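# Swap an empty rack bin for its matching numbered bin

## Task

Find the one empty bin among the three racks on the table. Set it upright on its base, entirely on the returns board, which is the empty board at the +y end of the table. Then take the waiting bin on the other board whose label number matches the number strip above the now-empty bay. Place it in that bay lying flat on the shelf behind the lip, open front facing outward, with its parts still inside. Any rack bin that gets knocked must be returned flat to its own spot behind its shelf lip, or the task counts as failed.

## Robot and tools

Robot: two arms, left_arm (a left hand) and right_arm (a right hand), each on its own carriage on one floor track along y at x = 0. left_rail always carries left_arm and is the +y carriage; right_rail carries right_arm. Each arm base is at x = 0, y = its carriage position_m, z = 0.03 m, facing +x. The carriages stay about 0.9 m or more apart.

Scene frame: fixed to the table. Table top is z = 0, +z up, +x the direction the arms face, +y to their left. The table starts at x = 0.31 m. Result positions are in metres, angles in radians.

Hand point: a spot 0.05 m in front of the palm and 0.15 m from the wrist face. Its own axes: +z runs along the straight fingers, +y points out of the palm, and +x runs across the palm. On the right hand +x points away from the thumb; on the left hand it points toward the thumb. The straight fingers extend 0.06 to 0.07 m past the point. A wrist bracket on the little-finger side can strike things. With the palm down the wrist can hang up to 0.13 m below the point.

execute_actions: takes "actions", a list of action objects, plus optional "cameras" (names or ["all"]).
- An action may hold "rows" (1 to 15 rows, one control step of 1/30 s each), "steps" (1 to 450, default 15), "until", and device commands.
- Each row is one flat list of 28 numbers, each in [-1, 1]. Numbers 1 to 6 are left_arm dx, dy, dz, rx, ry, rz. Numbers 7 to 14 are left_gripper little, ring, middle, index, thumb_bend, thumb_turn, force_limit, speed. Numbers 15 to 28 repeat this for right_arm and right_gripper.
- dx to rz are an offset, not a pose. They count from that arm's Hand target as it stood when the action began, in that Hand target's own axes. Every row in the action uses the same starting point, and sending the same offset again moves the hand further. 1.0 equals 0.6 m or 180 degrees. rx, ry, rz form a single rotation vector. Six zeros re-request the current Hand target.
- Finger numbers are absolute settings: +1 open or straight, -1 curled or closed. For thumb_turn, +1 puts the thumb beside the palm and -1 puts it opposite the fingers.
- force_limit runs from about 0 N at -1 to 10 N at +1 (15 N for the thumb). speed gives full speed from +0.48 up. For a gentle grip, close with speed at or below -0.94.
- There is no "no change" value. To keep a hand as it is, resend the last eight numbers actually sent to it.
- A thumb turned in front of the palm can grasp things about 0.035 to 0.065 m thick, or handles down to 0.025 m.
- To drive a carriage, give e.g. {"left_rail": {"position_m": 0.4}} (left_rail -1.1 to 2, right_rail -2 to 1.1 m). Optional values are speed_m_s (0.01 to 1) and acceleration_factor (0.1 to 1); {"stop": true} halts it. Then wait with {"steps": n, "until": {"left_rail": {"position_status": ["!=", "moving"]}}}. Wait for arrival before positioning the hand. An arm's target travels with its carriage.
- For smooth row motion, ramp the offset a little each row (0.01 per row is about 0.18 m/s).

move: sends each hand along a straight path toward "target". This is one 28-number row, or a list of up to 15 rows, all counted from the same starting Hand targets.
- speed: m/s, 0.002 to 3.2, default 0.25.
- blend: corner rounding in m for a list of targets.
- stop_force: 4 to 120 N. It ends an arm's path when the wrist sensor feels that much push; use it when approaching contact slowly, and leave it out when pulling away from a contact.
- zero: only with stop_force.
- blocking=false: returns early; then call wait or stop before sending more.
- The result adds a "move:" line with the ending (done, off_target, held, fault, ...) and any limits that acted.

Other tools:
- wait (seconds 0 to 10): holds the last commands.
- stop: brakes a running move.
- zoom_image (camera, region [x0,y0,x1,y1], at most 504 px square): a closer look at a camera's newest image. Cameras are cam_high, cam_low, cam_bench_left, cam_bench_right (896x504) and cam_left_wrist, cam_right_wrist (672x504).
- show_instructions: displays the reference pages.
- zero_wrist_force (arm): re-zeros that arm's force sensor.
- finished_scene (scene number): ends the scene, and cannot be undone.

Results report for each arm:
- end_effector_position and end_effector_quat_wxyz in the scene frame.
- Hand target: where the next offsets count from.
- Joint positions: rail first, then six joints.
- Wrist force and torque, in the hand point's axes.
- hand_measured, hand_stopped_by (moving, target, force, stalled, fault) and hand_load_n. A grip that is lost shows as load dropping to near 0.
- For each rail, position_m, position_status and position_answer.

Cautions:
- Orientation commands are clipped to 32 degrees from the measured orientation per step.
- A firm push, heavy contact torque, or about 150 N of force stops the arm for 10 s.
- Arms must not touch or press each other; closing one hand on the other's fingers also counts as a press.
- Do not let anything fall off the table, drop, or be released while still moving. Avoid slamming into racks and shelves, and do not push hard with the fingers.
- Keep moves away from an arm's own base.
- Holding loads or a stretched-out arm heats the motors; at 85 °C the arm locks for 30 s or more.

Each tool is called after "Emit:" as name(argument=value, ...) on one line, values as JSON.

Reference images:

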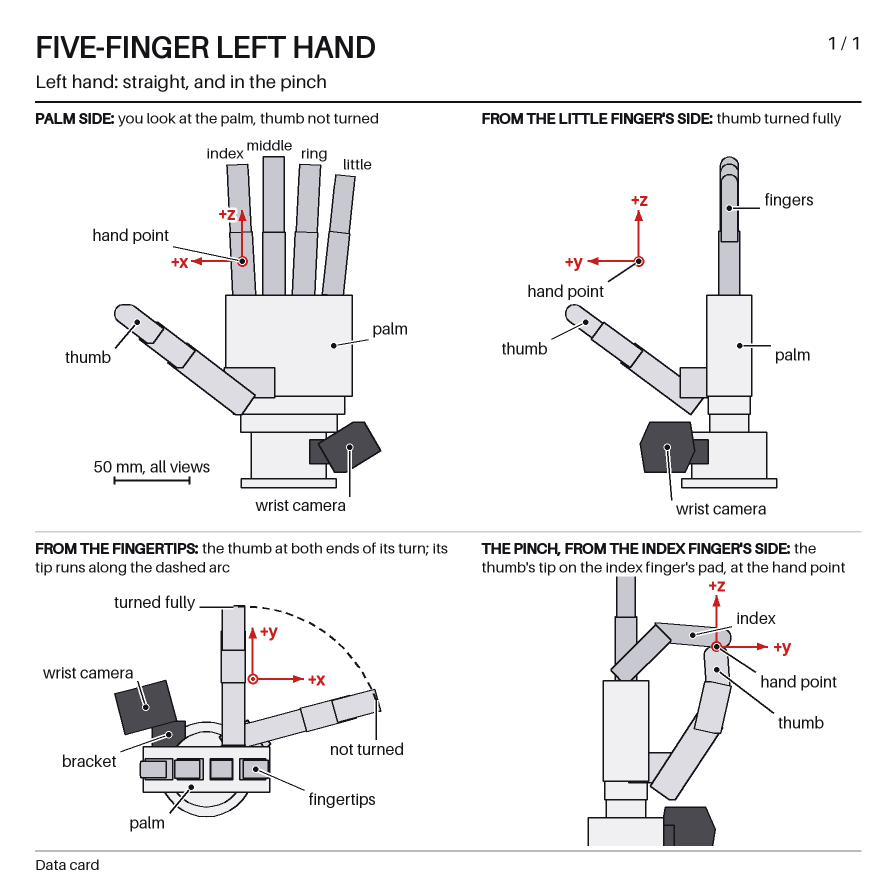

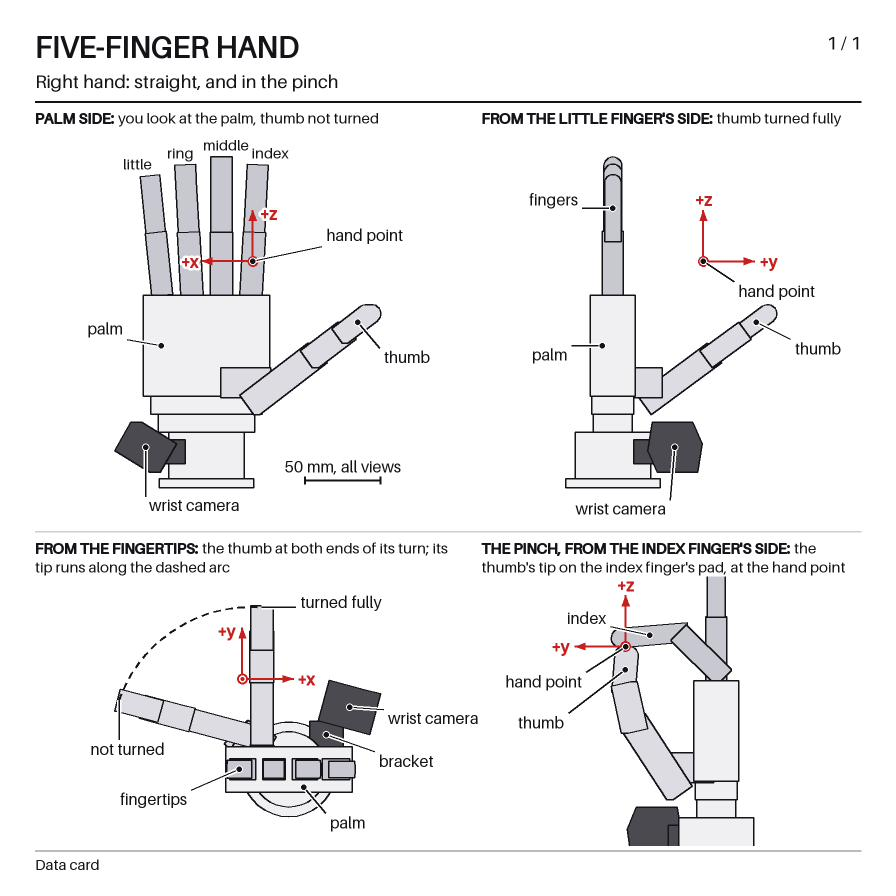

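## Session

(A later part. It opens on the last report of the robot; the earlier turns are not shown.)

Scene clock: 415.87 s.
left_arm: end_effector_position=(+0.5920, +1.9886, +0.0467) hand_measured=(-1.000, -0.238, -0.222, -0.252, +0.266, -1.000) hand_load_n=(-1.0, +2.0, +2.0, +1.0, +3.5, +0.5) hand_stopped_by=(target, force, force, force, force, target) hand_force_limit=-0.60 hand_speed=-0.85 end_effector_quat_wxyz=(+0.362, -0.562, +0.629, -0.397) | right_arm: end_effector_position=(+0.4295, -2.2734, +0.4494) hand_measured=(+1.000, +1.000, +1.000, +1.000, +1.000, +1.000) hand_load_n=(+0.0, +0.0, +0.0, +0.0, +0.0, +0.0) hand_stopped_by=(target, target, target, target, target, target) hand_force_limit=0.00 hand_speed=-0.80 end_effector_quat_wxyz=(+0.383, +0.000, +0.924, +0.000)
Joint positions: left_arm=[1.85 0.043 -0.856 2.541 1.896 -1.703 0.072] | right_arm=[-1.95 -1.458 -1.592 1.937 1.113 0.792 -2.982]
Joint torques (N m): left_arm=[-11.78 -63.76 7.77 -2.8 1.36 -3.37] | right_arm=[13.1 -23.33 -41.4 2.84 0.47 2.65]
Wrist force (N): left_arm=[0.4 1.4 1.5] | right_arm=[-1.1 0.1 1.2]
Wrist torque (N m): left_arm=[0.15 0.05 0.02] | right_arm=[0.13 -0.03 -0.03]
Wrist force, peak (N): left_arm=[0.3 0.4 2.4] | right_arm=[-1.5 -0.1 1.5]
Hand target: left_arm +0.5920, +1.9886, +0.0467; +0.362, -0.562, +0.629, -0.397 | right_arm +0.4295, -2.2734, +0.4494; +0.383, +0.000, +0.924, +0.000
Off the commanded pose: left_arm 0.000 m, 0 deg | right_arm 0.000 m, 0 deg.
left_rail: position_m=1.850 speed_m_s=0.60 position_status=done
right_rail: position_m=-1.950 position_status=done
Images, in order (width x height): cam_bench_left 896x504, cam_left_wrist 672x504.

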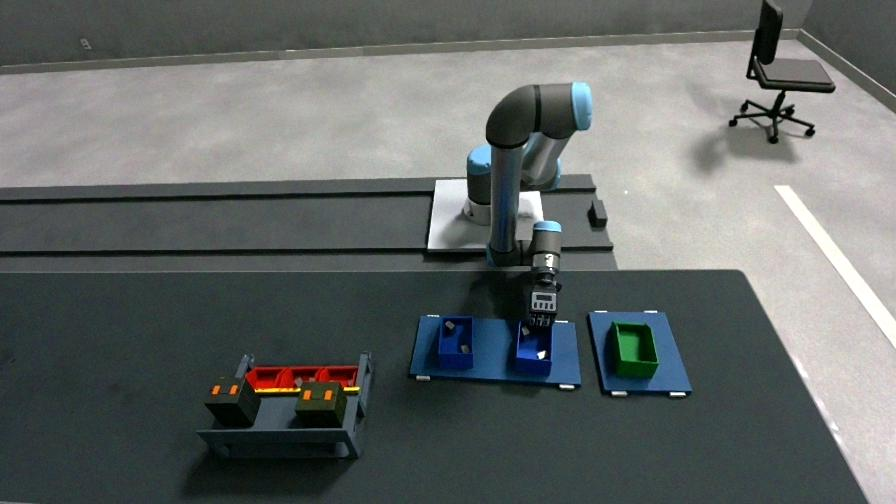

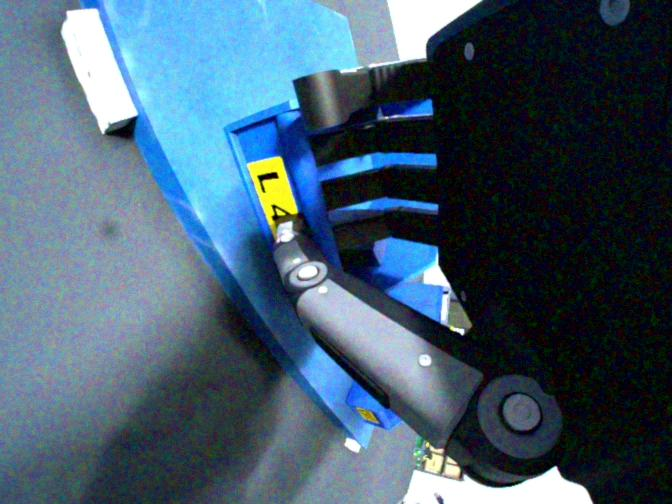

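Emit:
execute_actions(actions=[{"rows":[[0,0,0,0,0,0,-1,-0.6,-0.6,-0.6,-0.45,-1,0.5,-0.88,0,0,0,0,0,0,1,1,1,1,1,1,0,-0.8]],"steps":80}])

Emit:
move(target=[0,-0.0302,-0.014,0,0,0,-1,-0.6,-0.6,-0.6,-0.45,-1,0.5,-0.88,0,0,0,0,0,0,1,1,1,1,1,1,0,-0.8], speed=0.02, cameras=["cam_left_wrist","cam_bench_left"])

Emit:
zoom_image(camera="cam_bench_left", region=[460, 260, 600, 400])

Scene clock: 419.93 s.
left_arm: end_effector_position=(+0.5920, +1.9886, +0.0467) hand_measured=(-1.000, -0.256, -0.242, -0.272, +0.254, -1.000) hand_load_n=(-4.0, +10.0, +11.5, +10.5, +11.0, +0.0) hand_stopped_by=(target, force, force, force, force, target) hand_force_limit=0.50 hand_speed=-0.88 end_effector_quat_wxyz=(+0.362, -0.562, +0.629, -0.397) | right_arm: end_effector_position=(+0.4295, -2.2734, +0.4494) hand_measured=(+1.000, +1.000, +1.000, +1.000, +1.000, +1.000) hand_load_n=(+0.0, +0.0, +0.0, +0.0, +0.0, +0.0) hand_stopped_by=(target, target, target, target, target, target) hand_force_limit=0.00 hand_speed=-0.80 end_effector_quat_wxyz=(+0.383, +0.000, +0.924, +0.000)
Joint positions: left_arm=[1.85 0.043 -0.856 2.541 1.896 -1.703 0.072] | right_arm=[-1.95 -1.458 -1.592 1.937 1.113 0.792 -2.982]
Joint torques (N m): left_arm=[-13.96 -62.58 6.56 -4.26 1.09 -3.25] | right_arm=[13.31 -23.6 -41.37 2.89 0.57 2.57]
Wrist force (N): left_arm=[0.4 1.2 1.0] | right_arm=[-1.2 -0.3 1.2]
Wrist torque (N m): left_arm=[0.26 -0.06 0.09] | right_arm=[0.07 -0.02 -0.04]
Wrist force, peak (N): left_arm=[0.2 1.4 2.3] | right_arm=[-1.3 0.0 1.7]
Hand target: left_arm +0.5920, +1.9886, +0.0467; +0.362, -0.562, +0.629, -0.397 | right_arm +0.4295, -2.2734, +0.4494; +0.383, +0.000, +0.924, +0.000
Off the commanded pose: left_arm 0.000 m, 0 deg | right_arm 0.000 m, 0 deg.
left_rail: position_m=1.850 speed_m_s=0.60 position_status=done
right_rail: position_m=-1.950 position_status=done

Scene clock: 421.33 s.
left_arm: end_effector_position=(+0.5920, +1.9885, +0.0666) hand_measured=(-1.000, -0.256, -0.242, -0.270, +0.254, -1.000) hand_load_n=(+0.0, +9.5, +4.5, +25.0, +9.5, +1.0) hand_stopped_by=(target, force, force, force, force, target) hand_force_limit=0.50 hand_speed=-0.88 end_effector_quat_wxyz=(+0.362, -0.562, +0.629, -0.397) | right_arm: end_effector_position=(+0.4295, -2.2734, +0.4494) hand_measured=(+1.000, +1.000, +1.000, +1.000, +1.000, +1.000) hand_load_n=(+0.0, +0.0, +0.0, +0.0, +0.0, +0.0) hand_stopped_by=(target, target, target, target, target, target) hand_force_limit=0.00 hand_speed=-0.80 end_effector_quat_wxyz=(+0.383, +0.000, +0.924, +0.000)
Joint positions: left_arm=[1.85 0.043 -0.914 2.551 1.944 -1.702 0.072] | right_arm=[-1.95 -1.458 -1.592 1.937 1.113 0.792 -2.982]
Joint torques (N m): left_arm=[-15 -65.89 5.19 -2.31 1.74 -3.97] | right_arm=[12.71 -23.69 -42.21 2.67 0.47 2.73]
Wrist force (N): left_arm=[0.6 3.4 2.6] | right_arm=[-1.1 0.1 1.0]
Wrist torque (N m): left_arm=[-0.16 0.12 -0.06] | right_arm=[0.14 -0.03 -0.03]
Wrist force, peak (N): left_arm=[0.7 4.4 3.1] | right_arm=[-1.5 -0.2 1.4]
Hand target: left_arm +0.5920, +1.9885, +0.0667; +0.362, -0.562, +0.629, -0.397 | right_arm +0.4295, -2.2734, +0.4494; +0.383, +0.000, +0.924, +0.000
Off the commanded pose: left_arm 0.000 m, 0 deg | right_arm 0.000 m, 0 deg.
left_rail: position_m=1.850 speed_m_s=0.60 position_status=done
right_rail: position_m=-1.950 position_status=done
move: done
Images, in order (width x height): cam_bench_left 896x504, cam_left_wrist 672x504.

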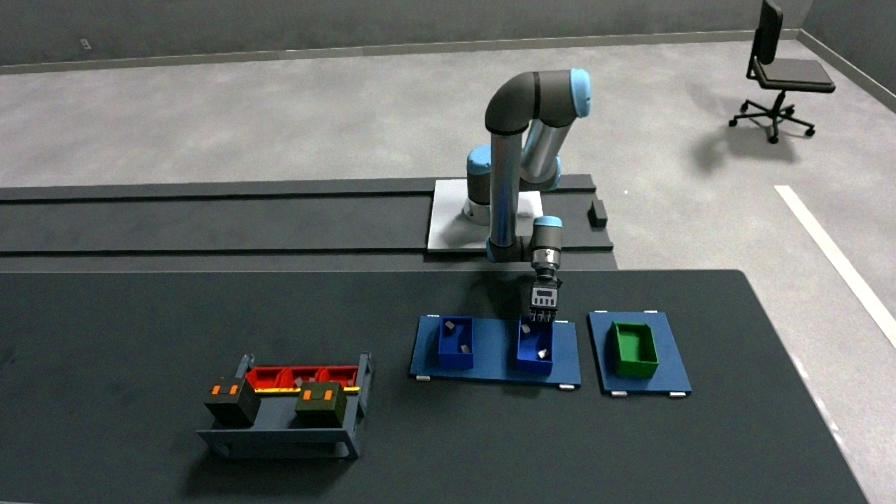

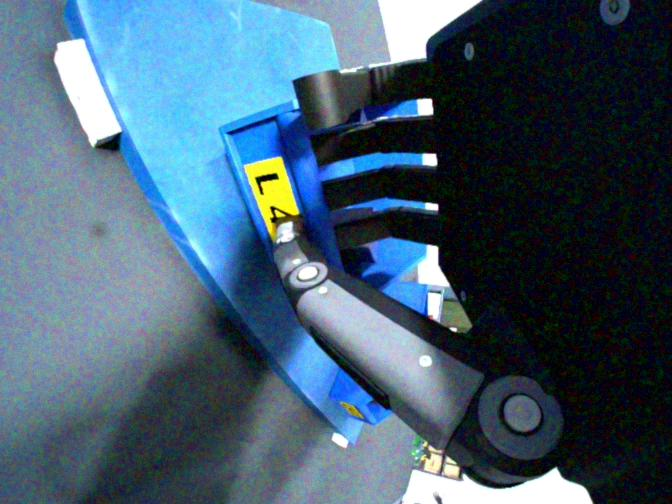

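Scaled by 3.600 from the camera's 896x504 image, which has a finer 1280x720 frame.

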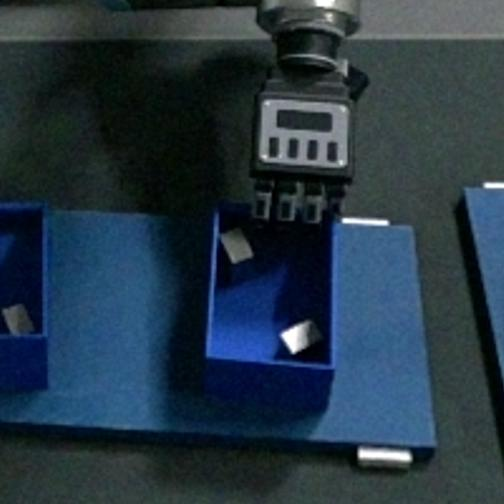

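Emit:
move(target=[0,0.0295,0.0137,0,0,0,-1,-0.6,-0.6,-0.6,-0.45,-1,0.5,-0.88,0,0,0,0,0,0,1,1,1,1,1,1,0,-0.8], speed=0.02, stop_force=8)

Emit:
execute_actions(actions=[{"rows":[[0,0,0,0,0,0,-1,-0.1,-0.1,-0.1,0.5,-1,0.4,-0.85,0,0,0,0,0,0,1,1,1,1,1,1,0,-0.8]],"steps":50}])

Scene clock: 428.00 s.
left_arm: end_effector_position=(+0.5920, +1.9886, +0.0472) hand_measured=(-1.000, -0.256, -0.242, -0.270, +0.254, -1.000) hand_load_n=(-4.0, +9.0, +10.5, +11.5, +11.0, +0.5) hand_stopped_by=(target, force, force, force, force, target) hand_force_limit=0.50 hand_speed=-0.88 end_effector_quat_wxyz=(+0.362, -0.562, +0.629, -0.397) | right_arm: end_effector_position=(+0.4295, -2.2734, +0.4494) hand_measured=(+1.000, +1.000, +1.000, +1.000, +1.000, +1.000) hand_load_n=(+0.0, +0.0, +0.0, +0.0, +0.0, +0.0) hand_stopped_by=(target, target, target, target, target, target) hand_force_limit=0.00 hand_speed=-0.80 end_effector_quat_wxyz=(+0.383, +0.000, +0.924, +0.000)
Joint positions: left_arm=[1.85 0.043 -0.858 2.541 1.897 -1.703 0.072] | right_arm=[-1.95 -1.458 -1.592 1.937 1.113 0.792 -2.982]
Joint torques (N m): left_arm=[11.51 -33.93 -7.01 -4.68 -2.12 3.56] | right_arm=[14.79 -23.63 -41.2 2.85 0.61 2.65]
Wrist force (N): left_arm=[-0.5 0.9 0.4] | right_arm=[-1.5 0.2 1.3]
Wrist torque (N m): left_arm=[0.30 -0.08 0.05] | right_arm=[0.13 0.02 -0.05]
Wrist force, peak (N): left_arm=[1.5 4.3 3.1] | right_arm=[-1.5 -0.1 1.5]
Hand target: left_arm +0.5920, +1.9886, +0.0472; +0.362, -0.562, +0.629, -0.397 | right_arm +0.4295, -2.2734, +0.4494; +0.383, +0.000, +0.924, +0.000
Off the commanded pose: left_arm 0.000 m, 0 deg | right_arm 0.000 m, 0 deg.
left_rail: position_m=1.850 speed_m_s=0.60 position_status=done
right_rail: position_m=-1.950 position_status=done
move: done

Scene clock: 429.87 s.
left_arm: end_effector_position=(+0.5920, +1.9886, +0.0472) hand_measured=(-1.000, -0.100, -0.100, -0.100, +0.500, -1.000) hand_load_n=(+0.0, -0.5, +0.0, +0.0, +0.0, +0.0) hand_stopped_by=(target, target, target, target, target, target) hand_force_limit=0.40 hand_speed=-0.85 end_effector_quat_wxyz=(+0.362, -0.562, +0.629, -0.397) | right_arm: end_effector_position=(+0.4295, -2.2734, +0.4494) hand_measured=(+1.000, +1.000, +1.000, +1.000, +1.000, +1.000) hand_load_n=(+0.0, +0.0, +0.0, +0.0, +0.0, +0.0) hand_stopped_by=(target, target, target, target, target, target) hand_force_limit=0.00 hand_speed=-0.80 end_effector_quat_wxyz=(+0.383, +0.000, +0.924, +0.000)
Joint positions: left_arm=[1.85 0.043 -0.858 2.541 1.897 -1.703 0.072] | right_arm=[-1.95 -1.458 -1.592 1.937 1.113 0.792 -2.982]
Joint torques (N m): left_arm=[9.76 -36.41 -5.31 -4.08 1.31 2.47] | right_arm=[13 -23.99 -41.18 3.04 0.63 2.43]
Wrist force (N): left_arm=[0.7 0.0 0.9] | right_arm=[-1.4 0.0 1.0]
Wrist torque (N m): left_arm=[0.07 0.09 -0.02] | right_arm=[0.12 0.02 -0.05]
Wrist force, peak (N): left_arm=[0.8 2.2 1.5] | right_arm=[-1.4 -0.1 1.5]
Hand target: left_arm +0.5920, +1.9886, +0.0472; +0.362, -0.562, +0.629, -0.397 | right_arm +0.4295, -2.2734, +0.4494; +0.383, +0.000, +0.924, +0.000
Off the commanded pose: left_arm 0.000 m, 0 deg | right_arm 0.000 m, 0 deg.
left_rail: position_m=1.850 speed_m_s=0.60 position_status=done
right_rail: position_m=-1.950 position_status=done

Emit:
move(target=[0.005,-0.0043,0.0092,0,0,0,-1,-0.1,-0.1,-0.1,0.5,-1,0.4,-0.85,0,0,0,0,0,0,1,1,1,1,1,1,0,-0.8], speed=0.015, stop_force=5)

Emit:
execute_actions(actions=[{"rows":[[0,0,0,0,0,0,-1,-0.6,-0.6,-0.6,0.0,-1,-0.6,-0.85,0,0,0,0,0,0,1,1,1,1,1,1,0,-0.8]],"steps":80}], cameras=["cam_left_wrist","cam_bench_left"])

Emit:
zoom_image(camera="cam_left_wrist", region=[160, 60, 412, 312])

Scene clock: 432.67 s.
left_arm: end_effector_position=(+0.5977, +1.9850, +0.0472) hand_measured=(-1.000, -0.100, -0.100, -0.100, +0.500, -1.000) hand_load_n=(-1.0, +0.0, +0.0, +0.0, +0.0, +0.0) hand_stopped_by=(target, target, target, target, target, target) hand_force_limit=0.40 hand_speed=-0.85 end_effector_quat_wxyz=(+0.362, -0.562, +0.629, -0.397) | right_arm: end_effector_position=(+0.4295, -2.2734, +0.4494) hand_measured=(+1.000, +1.000, +1.000, +1.000, +1.000, +1.000) hand_load_n=(+0.5, +0.0, +0.0, +0.0, +0.0, +0.0) hand_stopped_by=(target, target, target, target, target, target) hand_force_limit=0.00 hand_speed=-0.80 end_effector_quat_wxyz=(+0.383, +0.000, +0.924, +0.000)
Joint positions: left_arm=[1.85 0.033 -0.859 2.535 1.905 -1.694 0.068] | right_arm=[-1.95 -1.458 -1.592 1.937 1.113 0.792 -2.982]
Joint torques (N m): left_arm=[-16.81 -65.37 -8.05 -1.06 1.95 -4.1] | right_arm=[12.65 -24.6 -41 2.94 0.5 2.53]
Wrist force (N): left_arm=[-0.4 -0.9 -1.3] | right_arm=[-1.2 0.0 1.5]
Wrist torque (N m): left_arm=[0.13 0.03 0.08] | right_arm=[0.10 -0.03 -0.04]
Wrist force, peak (N): left_arm=[-0.5 -1.0 -1.7] | right_arm=[-1.5 -0.1 1.6]
Hand target: left_arm +0.5977, +1.9850, +0.0472; +0.362, -0.562, +0.629, -0.397 | right_arm +0.4295, -2.2734, +0.4494; +0.383, +0.000, +0.924, +0.000
Off the commanded pose: left_arm 0.000 m, 0 deg | right_arm 0.000 m, 0 deg.
left_rail: position_m=1.850 speed_m_s=0.60 position_status=done
right_rail: position_m=-1.950 position_status=done
move: done

Scene clock: 435.53 s.
left_arm: end_effector_position=(+0.5977, +1.9850, +0.0472) hand_measured=(-1.000, -0.252, -0.250, -0.292, +0.338, -1.000) hand_load_n=(-0.5, +2.0, +0.5, +1.5, +4.0, +0.0) hand_stopped_by=(target, force, force, force, force, target) hand_force_limit=-0.60 hand_speed=-0.85 end_effector_quat_wxyz=(+0.362, -0.562, +0.629, -0.397) | right_arm: end_effector_position=(+0.4295, -2.2734, +0.4494) hand_measured=(+1.000, +1.000, +1.000, +1.000, +1.000, +1.000) hand_load_n=(+0.0, +0.0, +0.0, +0.0, +0.0, -0.5) hand_stopped_by=(target, target, target, target, target, target) hand_force_limit=0.00 hand_speed=-0.80 end_effector_quat_wxyz=(+0.383, +0.000, +0.924, +0.000)
Joint positions: left_arm=[1.85 0.033 -0.859 2.535 1.905 -1.694 0.068] | right_arm=[-1.95 -1.458 -1.592 1.937 1.113 0.792 -2.982]
Joint torques (N m): left_arm=[-9.02 -63.9 5.19 -3.99 -1.37 -3.42] | right_arm=[14.6 -22.12 -41.31 3.17 0.74 2.9]
Wrist force (N): left_arm=[0.3 0.4 -0.1] | right_arm=[-1.4 0.2 1.4]
Wrist torque (N m): left_arm=[0.16 0.12 0.15] | right_arm=[0.13 0.01 -0.04]
Wrist force, peak (N): left_arm=[-0.8 1.2 2.2] | right_arm=[-1.5 0.0 1.5]
Hand target: left_arm +0.5977, +1.9850, +0.0472; +0.362, -0.562, +0.629, -0.397 | right_arm +0.4295, -2.2734, +0.4494; +0.383, +0.000, +0.924, +0.000
Off the commanded pose: left_arm 0.000 m, 0 deg | right_arm 0.000 m, 0 deg.
left_rail: position_m=1.850 speed_m_s=0.60 position_status=done
right_rail: position_m=-1.950 position_status=done
Images, in order (width x height): cam_bench_left 896x504, cam_left_wrist 672x504.

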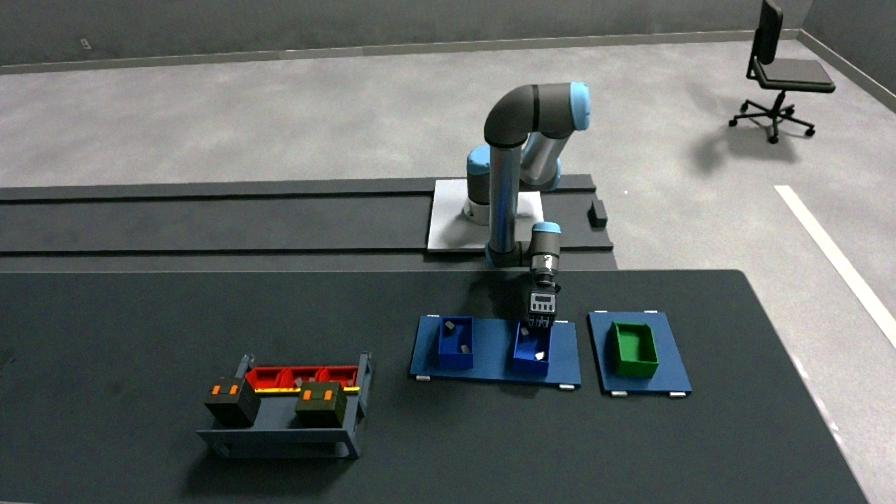

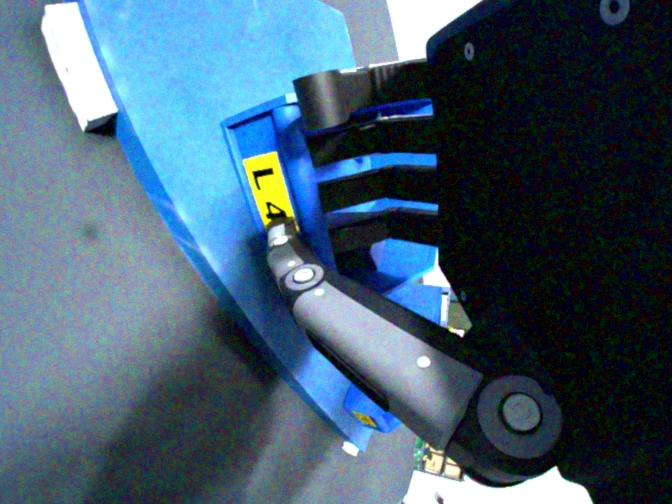

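Scaled by 2.000 from the camera's 672x504 image, which has a finer 960x720 frame.

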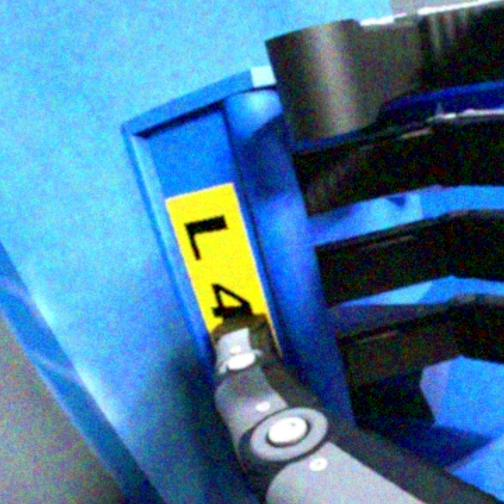

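Emit:
execute_actions(actions=[{"rows":[[0,0,0,0,0,0,-1,-0.15,-0.15,-0.15,0.52,-1,0.4,-0.85,0,0,0,0,0,0,1,1,1,1,1,1,0,-0.8]],"steps":40},{"rows":[[0,0,0,0,0,0,-1,-0.61,-0.61,-0.61,0.52,-1,-0.5,-0.88,0,0,0,0,0,0,1,1,1,1,1,1,0,-0.8]],"steps":120}], cameras=["cam_left_wrist"])

Emit:
zoom_image(camera="cam_left_wrist", region=[160, 60, 412, 312])

Scene clock: 442.40 s.
left_arm: end_effector_position=(+0.5977, +1.9850, +0.0472) hand_measured=(-1.000, -0.260, -0.260, -0.304, +0.520, -1.000) hand_load_n=(-2.0, +3.5, +0.5, +1.5, +0.0, +0.0) hand_stopped_by=(target, force, force, force, target, target) hand_force_limit=-0.50 hand_speed=-0.88 end_effector_quat_wxyz=(+0.362, -0.562, +0.629, -0.397) | right_arm: end_effector_position=(+0.4295, -2.2734, +0.4494) hand_measured=(+1.000, +1.000, +1.000, +1.000, +1.000, +1.000) hand_load_n=(+0.0, +0.0, +0.0, +0.0, +0.0, +0.0) hand_stopped_by=(target, target, target, target, target, target) hand_force_limit=0.00 hand_speed=-0.80 end_effector_quat_wxyz=(+0.383, +0.000, +0.924, +0.000)
Joint positions: left_arm=[1.85 0.033 -0.859 2.535 1.905 -1.694 0.068] | right_arm=[-1.95 -1.458 -1.592 1.937 1.113 0.792 -2.982]
Joint torques (N m): left_arm=[7.9 -65.81 5.94 -2.93 -1.25 -2.33] | right_arm=[12.69 -23.57 -40.7 2.72 0.59 2.71]
Wrist force (N): left_arm=[0.6 2.3 2.0] | right_arm=[-1.1 0.0 1.0]
Wrist torque (N m): left_arm=[0.23 0.04 0.07] | right_arm=[0.13 -0.03 -0.02]
Wrist force, peak (N): left_arm=[-0.1 2.9 2.0] | right_arm=[-1.7 0.1 1.5]
Hand target: left_arm +0.5977, +1.9850, +0.0472; +0.362, -0.562, +0.629, -0.397 | right_arm +0.4295, -2.2734, +0.4494; +0.383, +0.000, +0.924, +0.000
Off the commanded pose: left_arm 0.000 m, 0 deg | right_arm 0.000 m, 0 deg.
left_rail: position_m=1.850 speed_m_s=0.60 position_status=done
right_rail: position_m=-1.950 position_status=done
Images, in order (width x height): cam_left_wrist 672x504.

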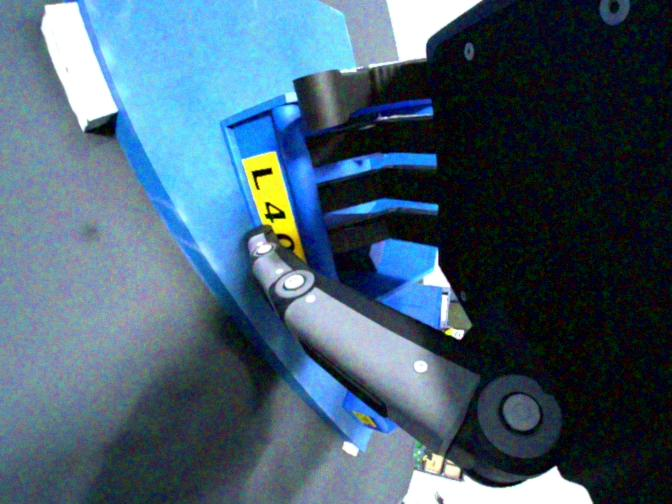

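Scaled by 2.000 from the camera's 672x504 image, which has a finer 960x720 frame.

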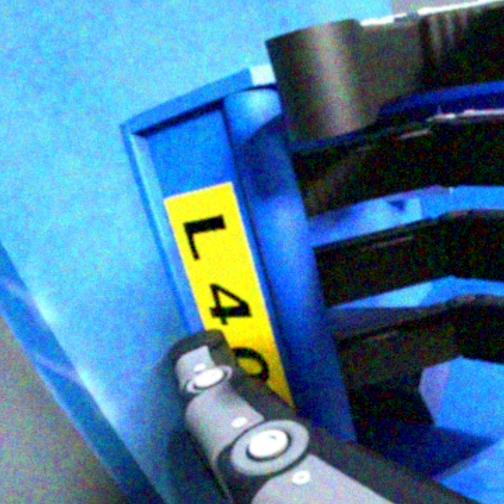

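Emit:
execute_actions(actions=[{"rows":[[0,0,0,0,0,0,-1,-0.62,-0.62,-0.62,0.5,-1,0.2,-0.88,0,0,0,0,0,0,1,1,1,1,1,1,0,-0.8]],"steps":100}], cameras=["cam_left_wrist"])

Emit:
zoom_image(camera="cam_left_wrist", region=[160, 60, 412, 312])

Scene clock: 446.57 s.
left_arm: end_effector_position=(+0.5977, +1.9850, +0.0472) hand_measured=(-1.000, -0.268, -0.324, -0.402, +0.502, -1.000) hand_load_n=(-1.5, +0.0, +2.0, +9.0, +3.0, -2.0) hand_stopped_by=(target, force, force, force, target, target) hand_force_limit=0.20 hand_speed=-0.88 end_effector_quat_wxyz=(+0.362, -0.562, +0.629, -0.397) | right_arm: end_effector_position=(+0.4295, -2.2734, +0.4494) hand_measured=(+1.000, +1.000, +1.000, +1.000, +1.000, +1.000) hand_load_n=(+0.0, +0.0, +0.0, +0.0, +0.0, +0.0) hand_stopped_by=(target, target, target, target, target, target) hand_force_limit=0.00 hand_speed=-0.80 end_effector_quat_wxyz=(+0.383, +0.000, +0.924, +0.000)
Joint positions: left_arm=[1.85 0.033 -0.859 2.535 1.905 -1.694 0.068] | right_arm=[-1.95 -1.458 -1.592 1.937 1.113 0.792 -2.982]
Joint torques (N m): left_arm=[10.1 -60.17 3.95 -2.1 -1.24 -2.34] | right_arm=[13.71 -22.41 -40.91 3.08 0.52 2.72]
Wrist force (N): left_arm=[0.1 0.6 0.8] | right_arm=[-1.1 0.0 1.5]
Wrist torque (N m): left_arm=[0.15 0.03 0.18] | right_arm=[0.09 -0.04 -0.03]
Wrist force, peak (N): left_arm=[0.2 2.0 2.3] | right_arm=[-1.5 0.3 1.6]
Hand target: left_arm +0.5977, +1.9850, +0.0472; +0.362, -0.562, +0.629, -0.397 | right_arm +0.4295, -2.2734, +0.4494; +0.383, +0.000, +0.924, +0.000
Off the commanded pose: left_arm 0.000 m, 0 deg | right_arm 0.000 m, 0 deg.
left_rail: position_m=1.850 speed_m_s=0.60 position_status=done
right_rail: position_m=-1.950 position_status=done
Images, in order (width x height): cam_left_wrist 672x504.

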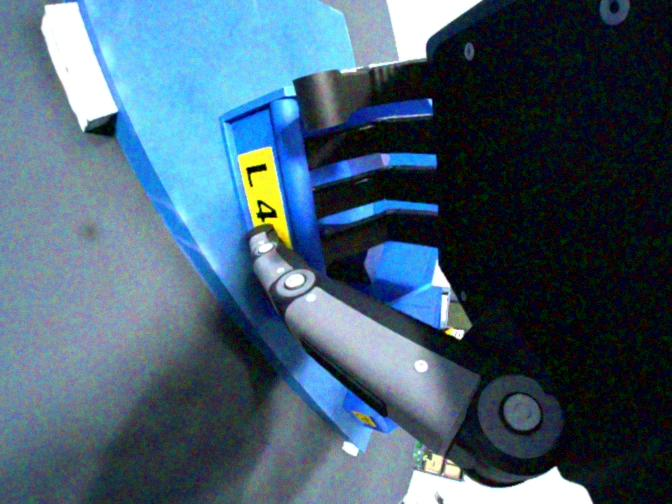

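Scaled by 2.000 from the camera's 672x504 image, which has a finer 960x720 frame.

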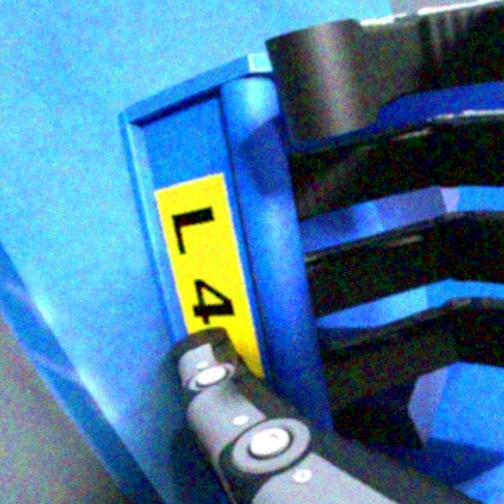

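Emit:
execute_actions(actions=[{"rows":[[0,0,0,0,0,0,-1,-0.2,-0.3,-0.31,0.5,-1,0.2,-0.8,0,0,0,0,0,0,1,1,1,1,1,1,0,-0.8]],"steps":30},{"rows":[[0,0,0,0,0,0,-1,-0.63,-0.3,-0.31,0.5,-1,0.3,-0.88,0,0,0,0,0,0,1,1,1,1,1,1,0,-0.8]],"steps":80}], cameras=["cam_left_wrist"])

Emit:
zoom_image(camera="cam_left_wrist", region=[160, 60, 412, 312])

Scene clock: 451.73 s.
left_arm: end_effector_position=(+0.5977, +1.9850, +0.0472) hand_measured=(-1.000, -0.286, -0.300, -0.310, +0.500, -1.000) hand_load_n=(-1.5, +7.0, +0.0, +0.0, +2.0, +0.0) hand_stopped_by=(target, force, target, target, target, target) hand_force_limit=0.30 hand_speed=-0.88 end_effector_quat_wxyz=(+0.362, -0.562, +0.629, -0.397) | right_arm: end_effector_position=(+0.4295, -2.2734, +0.4494) hand_measured=(+1.000, +1.000, +1.000, +1.000, +1.000, +1.000) hand_load_n=(+0.0, +0.0, +0.0, +0.0, -0.5, +0.0) hand_stopped_by=(target, target, target, target, target, target) hand_force_limit=0.00 hand_speed=-0.80 end_effector_quat_wxyz=(+0.383, +0.000, +0.924, +0.000)
Joint positions: left_arm=[1.85 0.033 -0.859 2.535 1.905 -1.694 0.068] | right_arm=[-1.95 -1.458 -1.592 1.937 1.113 0.792 -2.982]
Joint torques (N m): left_arm=[7.49 -61.29 4.91 -1.93 -1.45 -1.29] | right_arm=[13.68 -21.36 -41.83 2.83 0.45 2.43]
Wrist force (N): left_arm=[0.6 1.9 1.2] | right_arm=[-1.3 -0.2 1.4]
Wrist torque (N m): left_arm=[0.18 0.21 -0.01] | right_arm=[0.07 0.00 -0.05]
Wrist force, peak (N): left_arm=[0.8 2.0 1.8] | right_arm=[-1.7 0.0 1.2]
Hand target: left_arm +0.5977, +1.9850, +0.0472; +0.362, -0.562, +0.629, -0.397 | right_arm +0.4295, -2.2734, +0.4494; +0.383, +0.000, +0.924, +0.000
Off the commanded pose: left_arm 0.000 m, 0 deg | right_arm 0.000 m, 0 deg.
left_rail: position_m=1.850 speed_m_s=0.60 position_status=done
right_rail: position_m=-1.950 position_status=done
Images, in order (width x height): cam_left_wrist 672x504.

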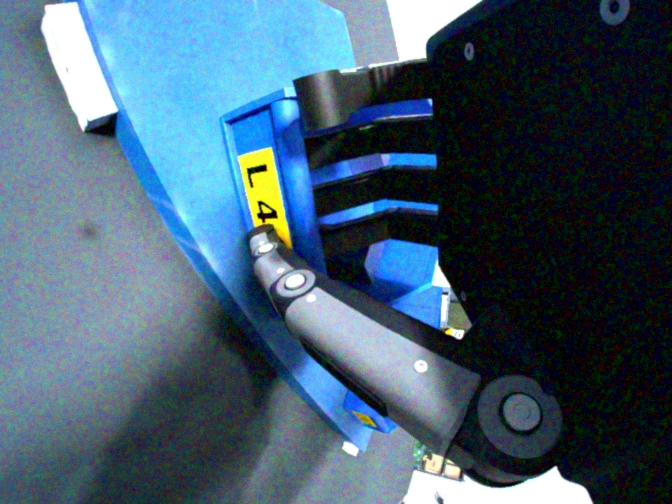

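Scaled by 2.000 from the camera's 672x504 image, which has a finer 960x720 frame.

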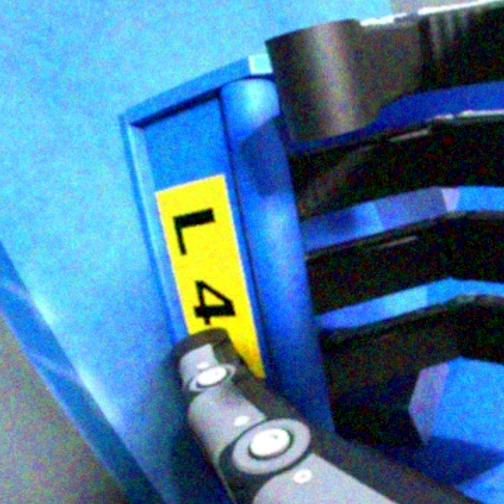

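Emit:
execute_actions(actions=[{"rows":[[0,0,0,0,0,0,-1,-0.27,-0.62,-0.62,0.5,-1,0.3,-0.88,0,0,0,0,0,0,1,1,1,1,1,1,0,-0.8]],"steps":60},{"rows":[[0,0,0,0,0,0,-1,-0.63,-0.63,-0.63,0.3,-1,0.4,-0.88,0,0,0,0,0,0,1,1,1,1,1,1,0,-0.8]],"steps":60}], cameras=["cam_left_wrist"])

Emit:
zoom_image(camera="cam_left_wrist", region=[160, 60, 412, 312])

Scene clock: 457.70 s.
left_arm: end_effector_position=(+0.5977, +1.9850, +0.0472) hand_measured=(-1.000, -0.290, -0.338, -0.406, +0.484, -1.000) hand_load_n=(-3.0, +6.5, +8.5, +8.5, +11.5, -1.0) hand_stopped_by=(target, force, force, force, force, target) hand_force_limit=0.40 hand_speed=-0.88 end_effector_quat_wxyz=(+0.362, -0.562, +0.629, -0.397) | right_arm: end_effector_position=(+0.4295, -2.2734, +0.4494) hand_measured=(+1.000, +1.000, +1.000, +1.000, +1.000, +1.000) hand_load_n=(+0.0, +0.0, +0.0, +0.0, +0.0, +0.0) hand_stopped_by=(target, target, target, target, target, target) hand_force_limit=0.00 hand_speed=-0.80 end_effector_quat_wxyz=(+0.383, +0.000, +0.924, +0.000)
Joint positions: left_arm=[1.85 0.033 -0.859 2.535 1.905 -1.694 0.068] | right_arm=[-1.95 -1.458 -1.592 1.937 1.113 0.792 -2.982]
Joint torques (N m): left_arm=[7.52 -61.08 4.27 -2.35 -1.05 -0.53] | right_arm=[14.86 -21.67 -40.89 3.28 0.63 2.94]
Wrist force (N): left_arm=[1.0 2.6 2.0] | right_arm=[-1.3 0.1 1.3]
Wrist torque (N m): left_arm=[0.24 0.15 0.13] | right_arm=[0.12 0.00 -0.04]
Wrist force, peak (N): left_arm=[1.5 2.8 2.1] | right_arm=[-1.4 -0.3 1.6]
Hand target: left_arm +0.5977, +1.9850, +0.0472; +0.362, -0.562, +0.629, -0.397 | right_arm +0.4295, -2.2734, +0.4494; +0.383, +0.000, +0.924, +0.000
Off the commanded pose: left_arm 0.000 m, 0 deg | right_arm 0.000 m, 0 deg.
left_rail: position_m=1.850 speed_m_s=0.60 position_status=done
right_rail: position_m=-1.950 position_status=done
Images, in order (width x height): cam_left_wrist 672x504.

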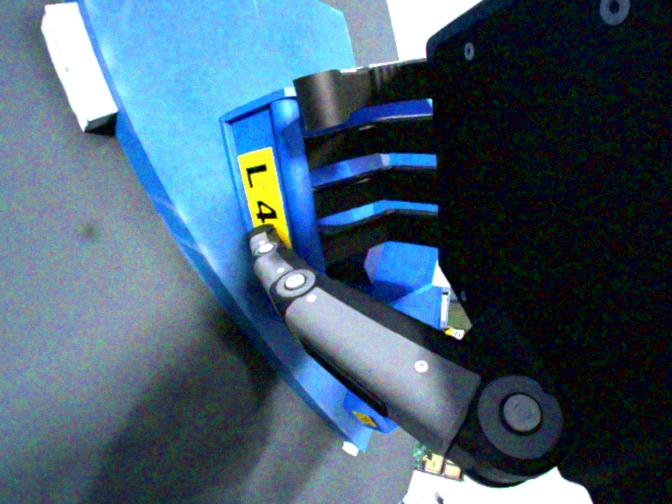

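Scaled by 2.000 from the camera's 672x504 image, which has a finer 960x720 frame.

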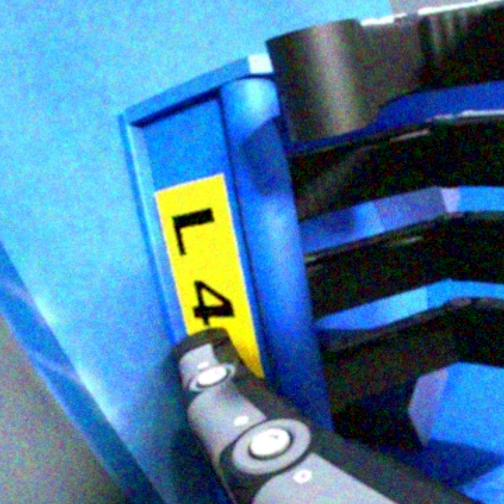

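Emit:
move(target=[0,-0.0302,-0.014,0,0,0,-1,-0.63,-0.63,-0.63,0.3,-1,0.4,-0.88,0,0,0,0,0,0,1,1,1,1,1,1,0,-0.8], speed=0.02, cameras=["cam_left_wrist","cam_bench_left"])

Emit:
zoom_image(camera="cam_bench_left", region=[460, 260, 600, 400])

Scene clock: 459.57 s.
left_arm: end_effector_position=(+0.5977, +1.9848, +0.0671) hand_measured=(-1.000, -0.290, -0.338, -0.404, +0.484, -1.000) hand_load_n=(+0.0, +0.0, +5.5, +26.5, +13.5, -2.5) hand_stopped_by=(target, force, force, force, force, target) hand_force_limit=0.40 hand_speed=-0.88 end_effector_quat_wxyz=(+0.362, -0.562, +0.629, -0.397) | right_arm: end_effector_position=(+0.4295, -2.2734, +0.4494) hand_measured=(+1.000, +1.000, +1.000, +1.000, +1.000, +1.000) hand_load_n=(+0.0, +0.0, +0.0, +0.0, +0.0, +0.0) hand_stopped_by=(target, target, target, target, target, target) hand_force_limit=0.00 hand_speed=-0.80 end_effector_quat_wxyz=(+0.383, +0.000, +0.924, +0.000)
Joint positions: left_arm=[1.85 0.033 -0.916 2.544 1.952 -1.693 0.068] | right_arm=[-1.95 -1.458 -1.592 1.937 1.113 0.792 -2.982]
Joint torques (N m): left_arm=[-14.5 -66.75 4.4 -2.55 1.99 -4.32] | right_arm=[12.69 -21.84 -41.28 3.16 0.62 2.76]
Wrist force (N): left_arm=[0.5 4.1 3.0] | right_arm=[-1.2 -0.2 1.3]
Wrist torque (N m): left_arm=[-0.20 0.14 0.07] | right_arm=[0.08 -0.01 -0.04]
Wrist force, peak (N): left_arm=[0.7 4.6 3.0] | right_arm=[-1.5 0.0 1.4]
Hand target: left_arm +0.5977, +1.9848, +0.0671; +0.362, -0.562, +0.629, -0.397 | right_arm +0.4295, -2.2734, +0.4494; +0.383, +0.000, +0.924, +0.000
Off the commanded pose: left_arm 0.000 m, 0 deg | right_arm 0.000 m, 0 deg.
left_rail: position_m=1.850 speed_m_s=0.60 position_status=done
right_rail: position_m=-1.950 position_status=done
move: done
Images, in order (width x height): cam_bench_left 896x504, cam_left_wrist 672x504.

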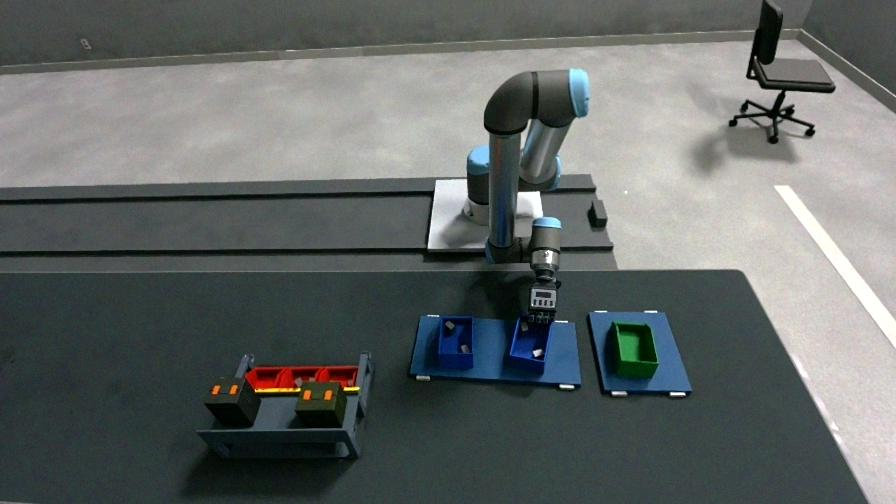

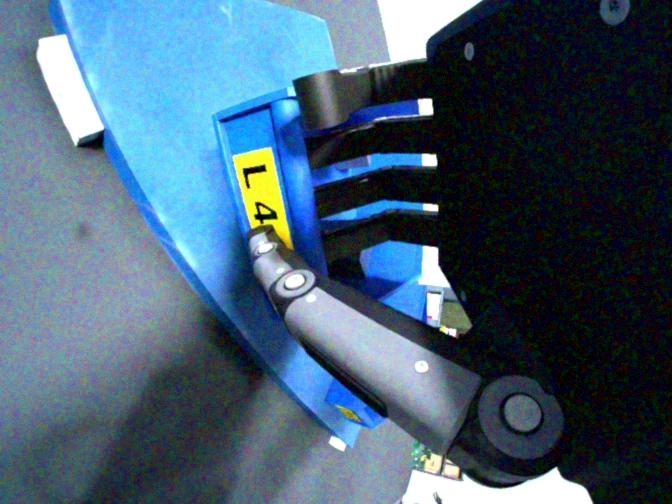

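Scaled by 3.600 from the camera's 896x504 image, which has a finer 1280x720 frame.

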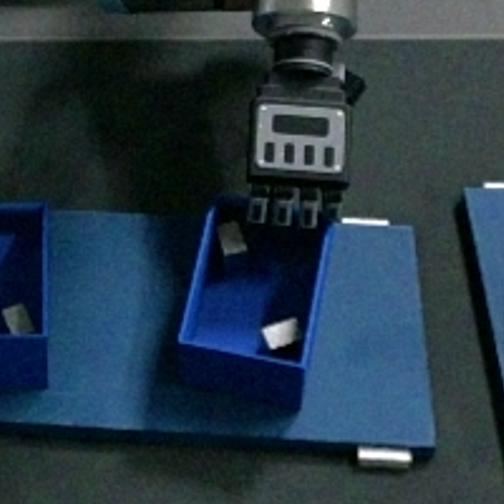

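Emit:
move(target=[0,0.0302,0.0141,0,0,0,-1,-0.63,-0.63,-0.63,0.3,-1,0.4,-0.88,0,0,0,0,0,0,1,1,1,1,1,1,0,-0.8], speed=0.03, stop_force=8, cameras=["cam_left_wrist","cam_bench_left"])

Scene clock: 466.87 s.
left_arm: end_effector_position=(+0.5978, +1.9850, +0.0476) hand_measured=(-1.000, -0.290, -0.338, -0.404, +0.484, -1.000) hand_load_n=(-3.0, +2.5, +6.0, +10.0, +10.5, +0.5) hand_stopped_by=(target, force, force, force, force, target) hand_force_limit=0.40 hand_speed=-0.88 end_effector_quat_wxyz=(+0.362, -0.562, +0.629, -0.397) | right_arm: end_effector_position=(+0.4295, -2.2734, +0.4494) hand_measured=(+1.000, +1.000, +1.000, +1.000, +1.000, +1.000) hand_load_n=(+0.0, +0.0, +0.0, +0.0, +0.0, +0.0) hand_stopped_by=(target, target, target, target, target, target) hand_force_limit=0.00 hand_speed=-0.80 end_effector_quat_wxyz=(+0.383, +0.000, +0.924, +0.000)
Joint positions: left_arm=[1.85 0.033 -0.86 2.535 1.906 -1.694 0.068] | right_arm=[-1.95 -1.458 -1.592 1.937 1.113 0.792 -2.982]
Joint torques (N m): left_arm=[10.56 -64.14 4.69 -0.42 -0.02 3.23] | right_arm=[13.74 -21.62 -41.35 3.14 0.56 2.99]
Wrist force (N): left_arm=[0.6 -2.4 -3.4] | right_arm=[-1.3 0.0 1.4]
Wrist torque (N m): left_arm=[0.25 -0.26 0.41] | right_arm=[0.11 0.00 -0.04]
Wrist force, peak (N): left_arm=[1.2 -4.8 -4.2] | right_arm=[-1.7 -0.1 1.6]
Hand target: left_arm +0.5978, +1.9850, +0.0476; +0.362, -0.562, +0.629, -0.397 | right_arm +0.4295, -2.2734, +0.4494; +0.383, +0.000, +0.924, +0.000
Off the commanded pose: left_arm 0.000 m, 0 deg | right_arm 0.000 m, 0 deg.
left_rail: position_m=1.850 speed_m_s=0.60 position_status=done
right_rail: position_m=-1.950 position_status=done
move: contact (left_arm)
Images, in order (width x height): cam_bench_left 896x504, cam_left_wrist 672x504.

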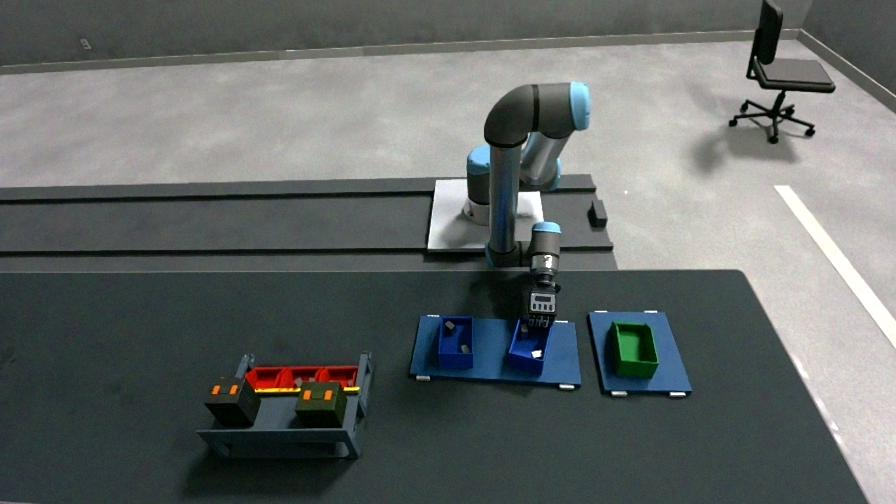

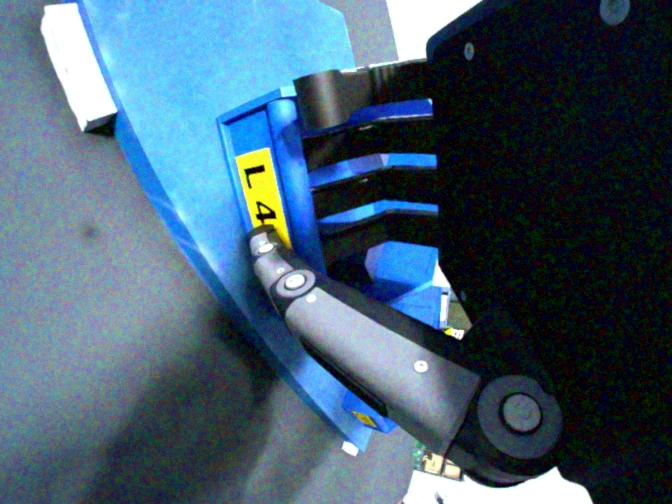

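Emit:
execute_actions(actions=[{"rows":[[0,-0.0045,-0.0021,0,0,0,-1,0.05,0.05,0.05,0.55,-1,0.0,-0.8,0,0,0,0,0,0,1,1,1,1,1,1,0,-0.8]],"steps":60},{"rows":[[0,0,0,0,0.01,0.0047,-1,0.05,0.05,0.05,0.55,-1,0.0,-0.8,0,0,0,0,0,0,1,1,1,1,1,1,0,-0.8],[0,0,0,0,0.0202,0.0094,-1,0.05,0.05,0.05,0.55,-1,0.0,-0.8,0,0,0,0,0,0,1,1,1,1,1,1,0,-0.8],[0,0,0,0,0.03,0.014,-1,0.05,0.05,0.05,0.55,-1,0.0,-0.8,0,0,0,0,0,0,1,1,1,1,1,1,0,-0.8],[0,0,0,0,0.0403,0.0188,-1,0.05,0.05,0.05,0.55,-1,0.0,-0.8,0,0,0,0,0,0,1,1,1,1,1,1,0,-0.8]],"steps":30}], cameras=["cam_left_wrist","cam_bench_left"])

Emit:
zoom_image(camera="cam_left_wrist", region=[160, 60, 412, 312])

Scene clock: 471.20 s.
left_arm: end_effector_position=(+0.5978, +1.9850, +0.0506) hand_measured=(-1.000, +0.050, +0.050, +0.050, +0.550, -1.000) hand_load_n=(-1.5, +0.0, +0.0, +0.0, +0.5, +0.0) hand_stopped_by=(target, target, target, target, target, target) hand_force_limit=0.00 hand_speed=-0.80 end_effector_quat_wxyz=(+0.334, -0.517, +0.667, -0.421) | right_arm: end_effector_position=(+0.4295, -2.2734, +0.4494) hand_measured=(+1.000, +1.000, +1.000, +1.000, +1.000, +1.000) hand_load_n=(+0.0, +0.0, +0.0, +0.0, +0.0, +0.0) hand_stopped_by=(target, target, target, target, target, target) hand_force_limit=0.00 hand_speed=-0.80 end_effector_quat_wxyz=(+0.383, +0.000, +0.924, +0.000)
Joint positions: left_arm=[1.85 0.104 -0.877 2.5 1.979 -1.883 0.162] | right_arm=[-1.95 -1.458 -1.592 1.937 1.113 0.792 -2.982]
Joint torques (N m): left_arm=[12.31 -60.61 -7.98 1.51 -2.61 3.72] | right_arm=[12.05 -21.25 -41.29 3.03 0.47 2.38]
Wrist force (N): left_arm=[-1.6 -7.4 -6.4] | right_arm=[-1.3 -0.1 1.1]
Wrist torque (N m): left_arm=[0.22 -0.28 0.37] | right_arm=[0.09 -0.01 -0.04]
Wrist force, peak (N): left_arm=[-2.0 -7.3 -6.5] | right_arm=[-1.5 -0.1 1.6]
Hand target: left_arm +0.5978, +1.9850, +0.0506; +0.334, -0.517, +0.667, -0.421 | right_arm +0.4295, -2.2734, +0.4494; +0.383, +0.000, +0.924, +0.000
Off the commanded pose: left_arm 0.000 m, 0 deg | right_arm 0.000 m, 0 deg.
left_rail: position_m=1.850 speed_m_s=0.60 position_status=done
right_rail: position_m=-1.950 position_status=done
Images, in order (width x height): cam_bench_left 896x504, cam_left_wrist 672x504.

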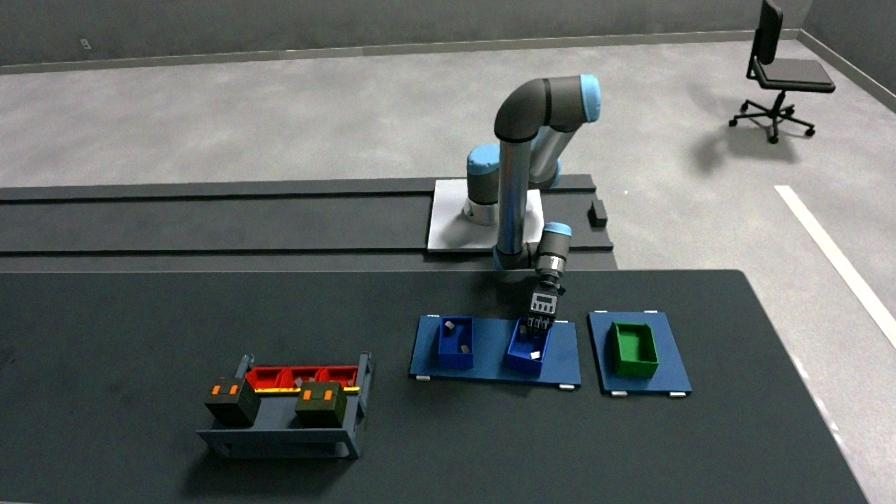

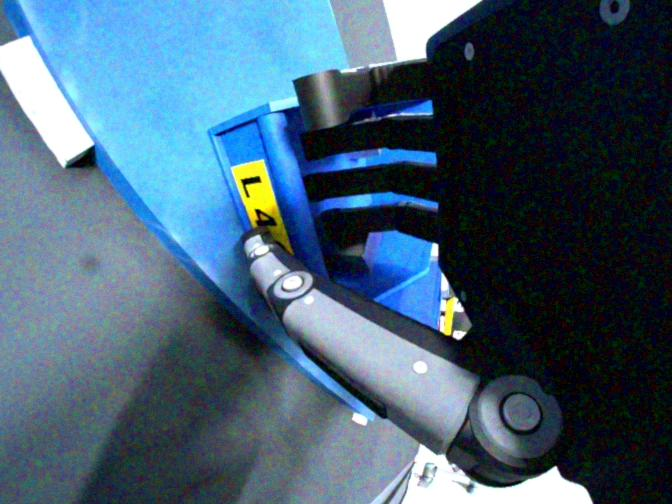

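Scaled by 2.000 from the camera's 672x504 image, which has a finer 960x720 frame.

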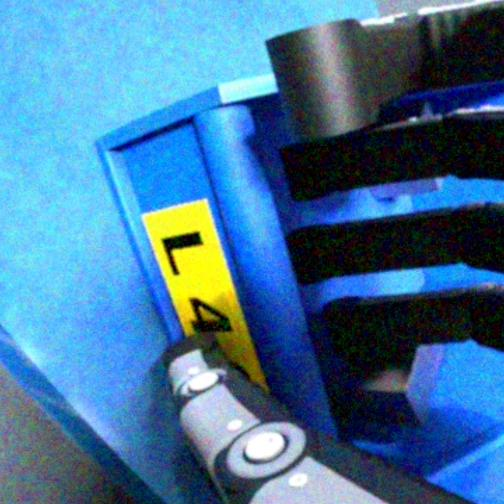

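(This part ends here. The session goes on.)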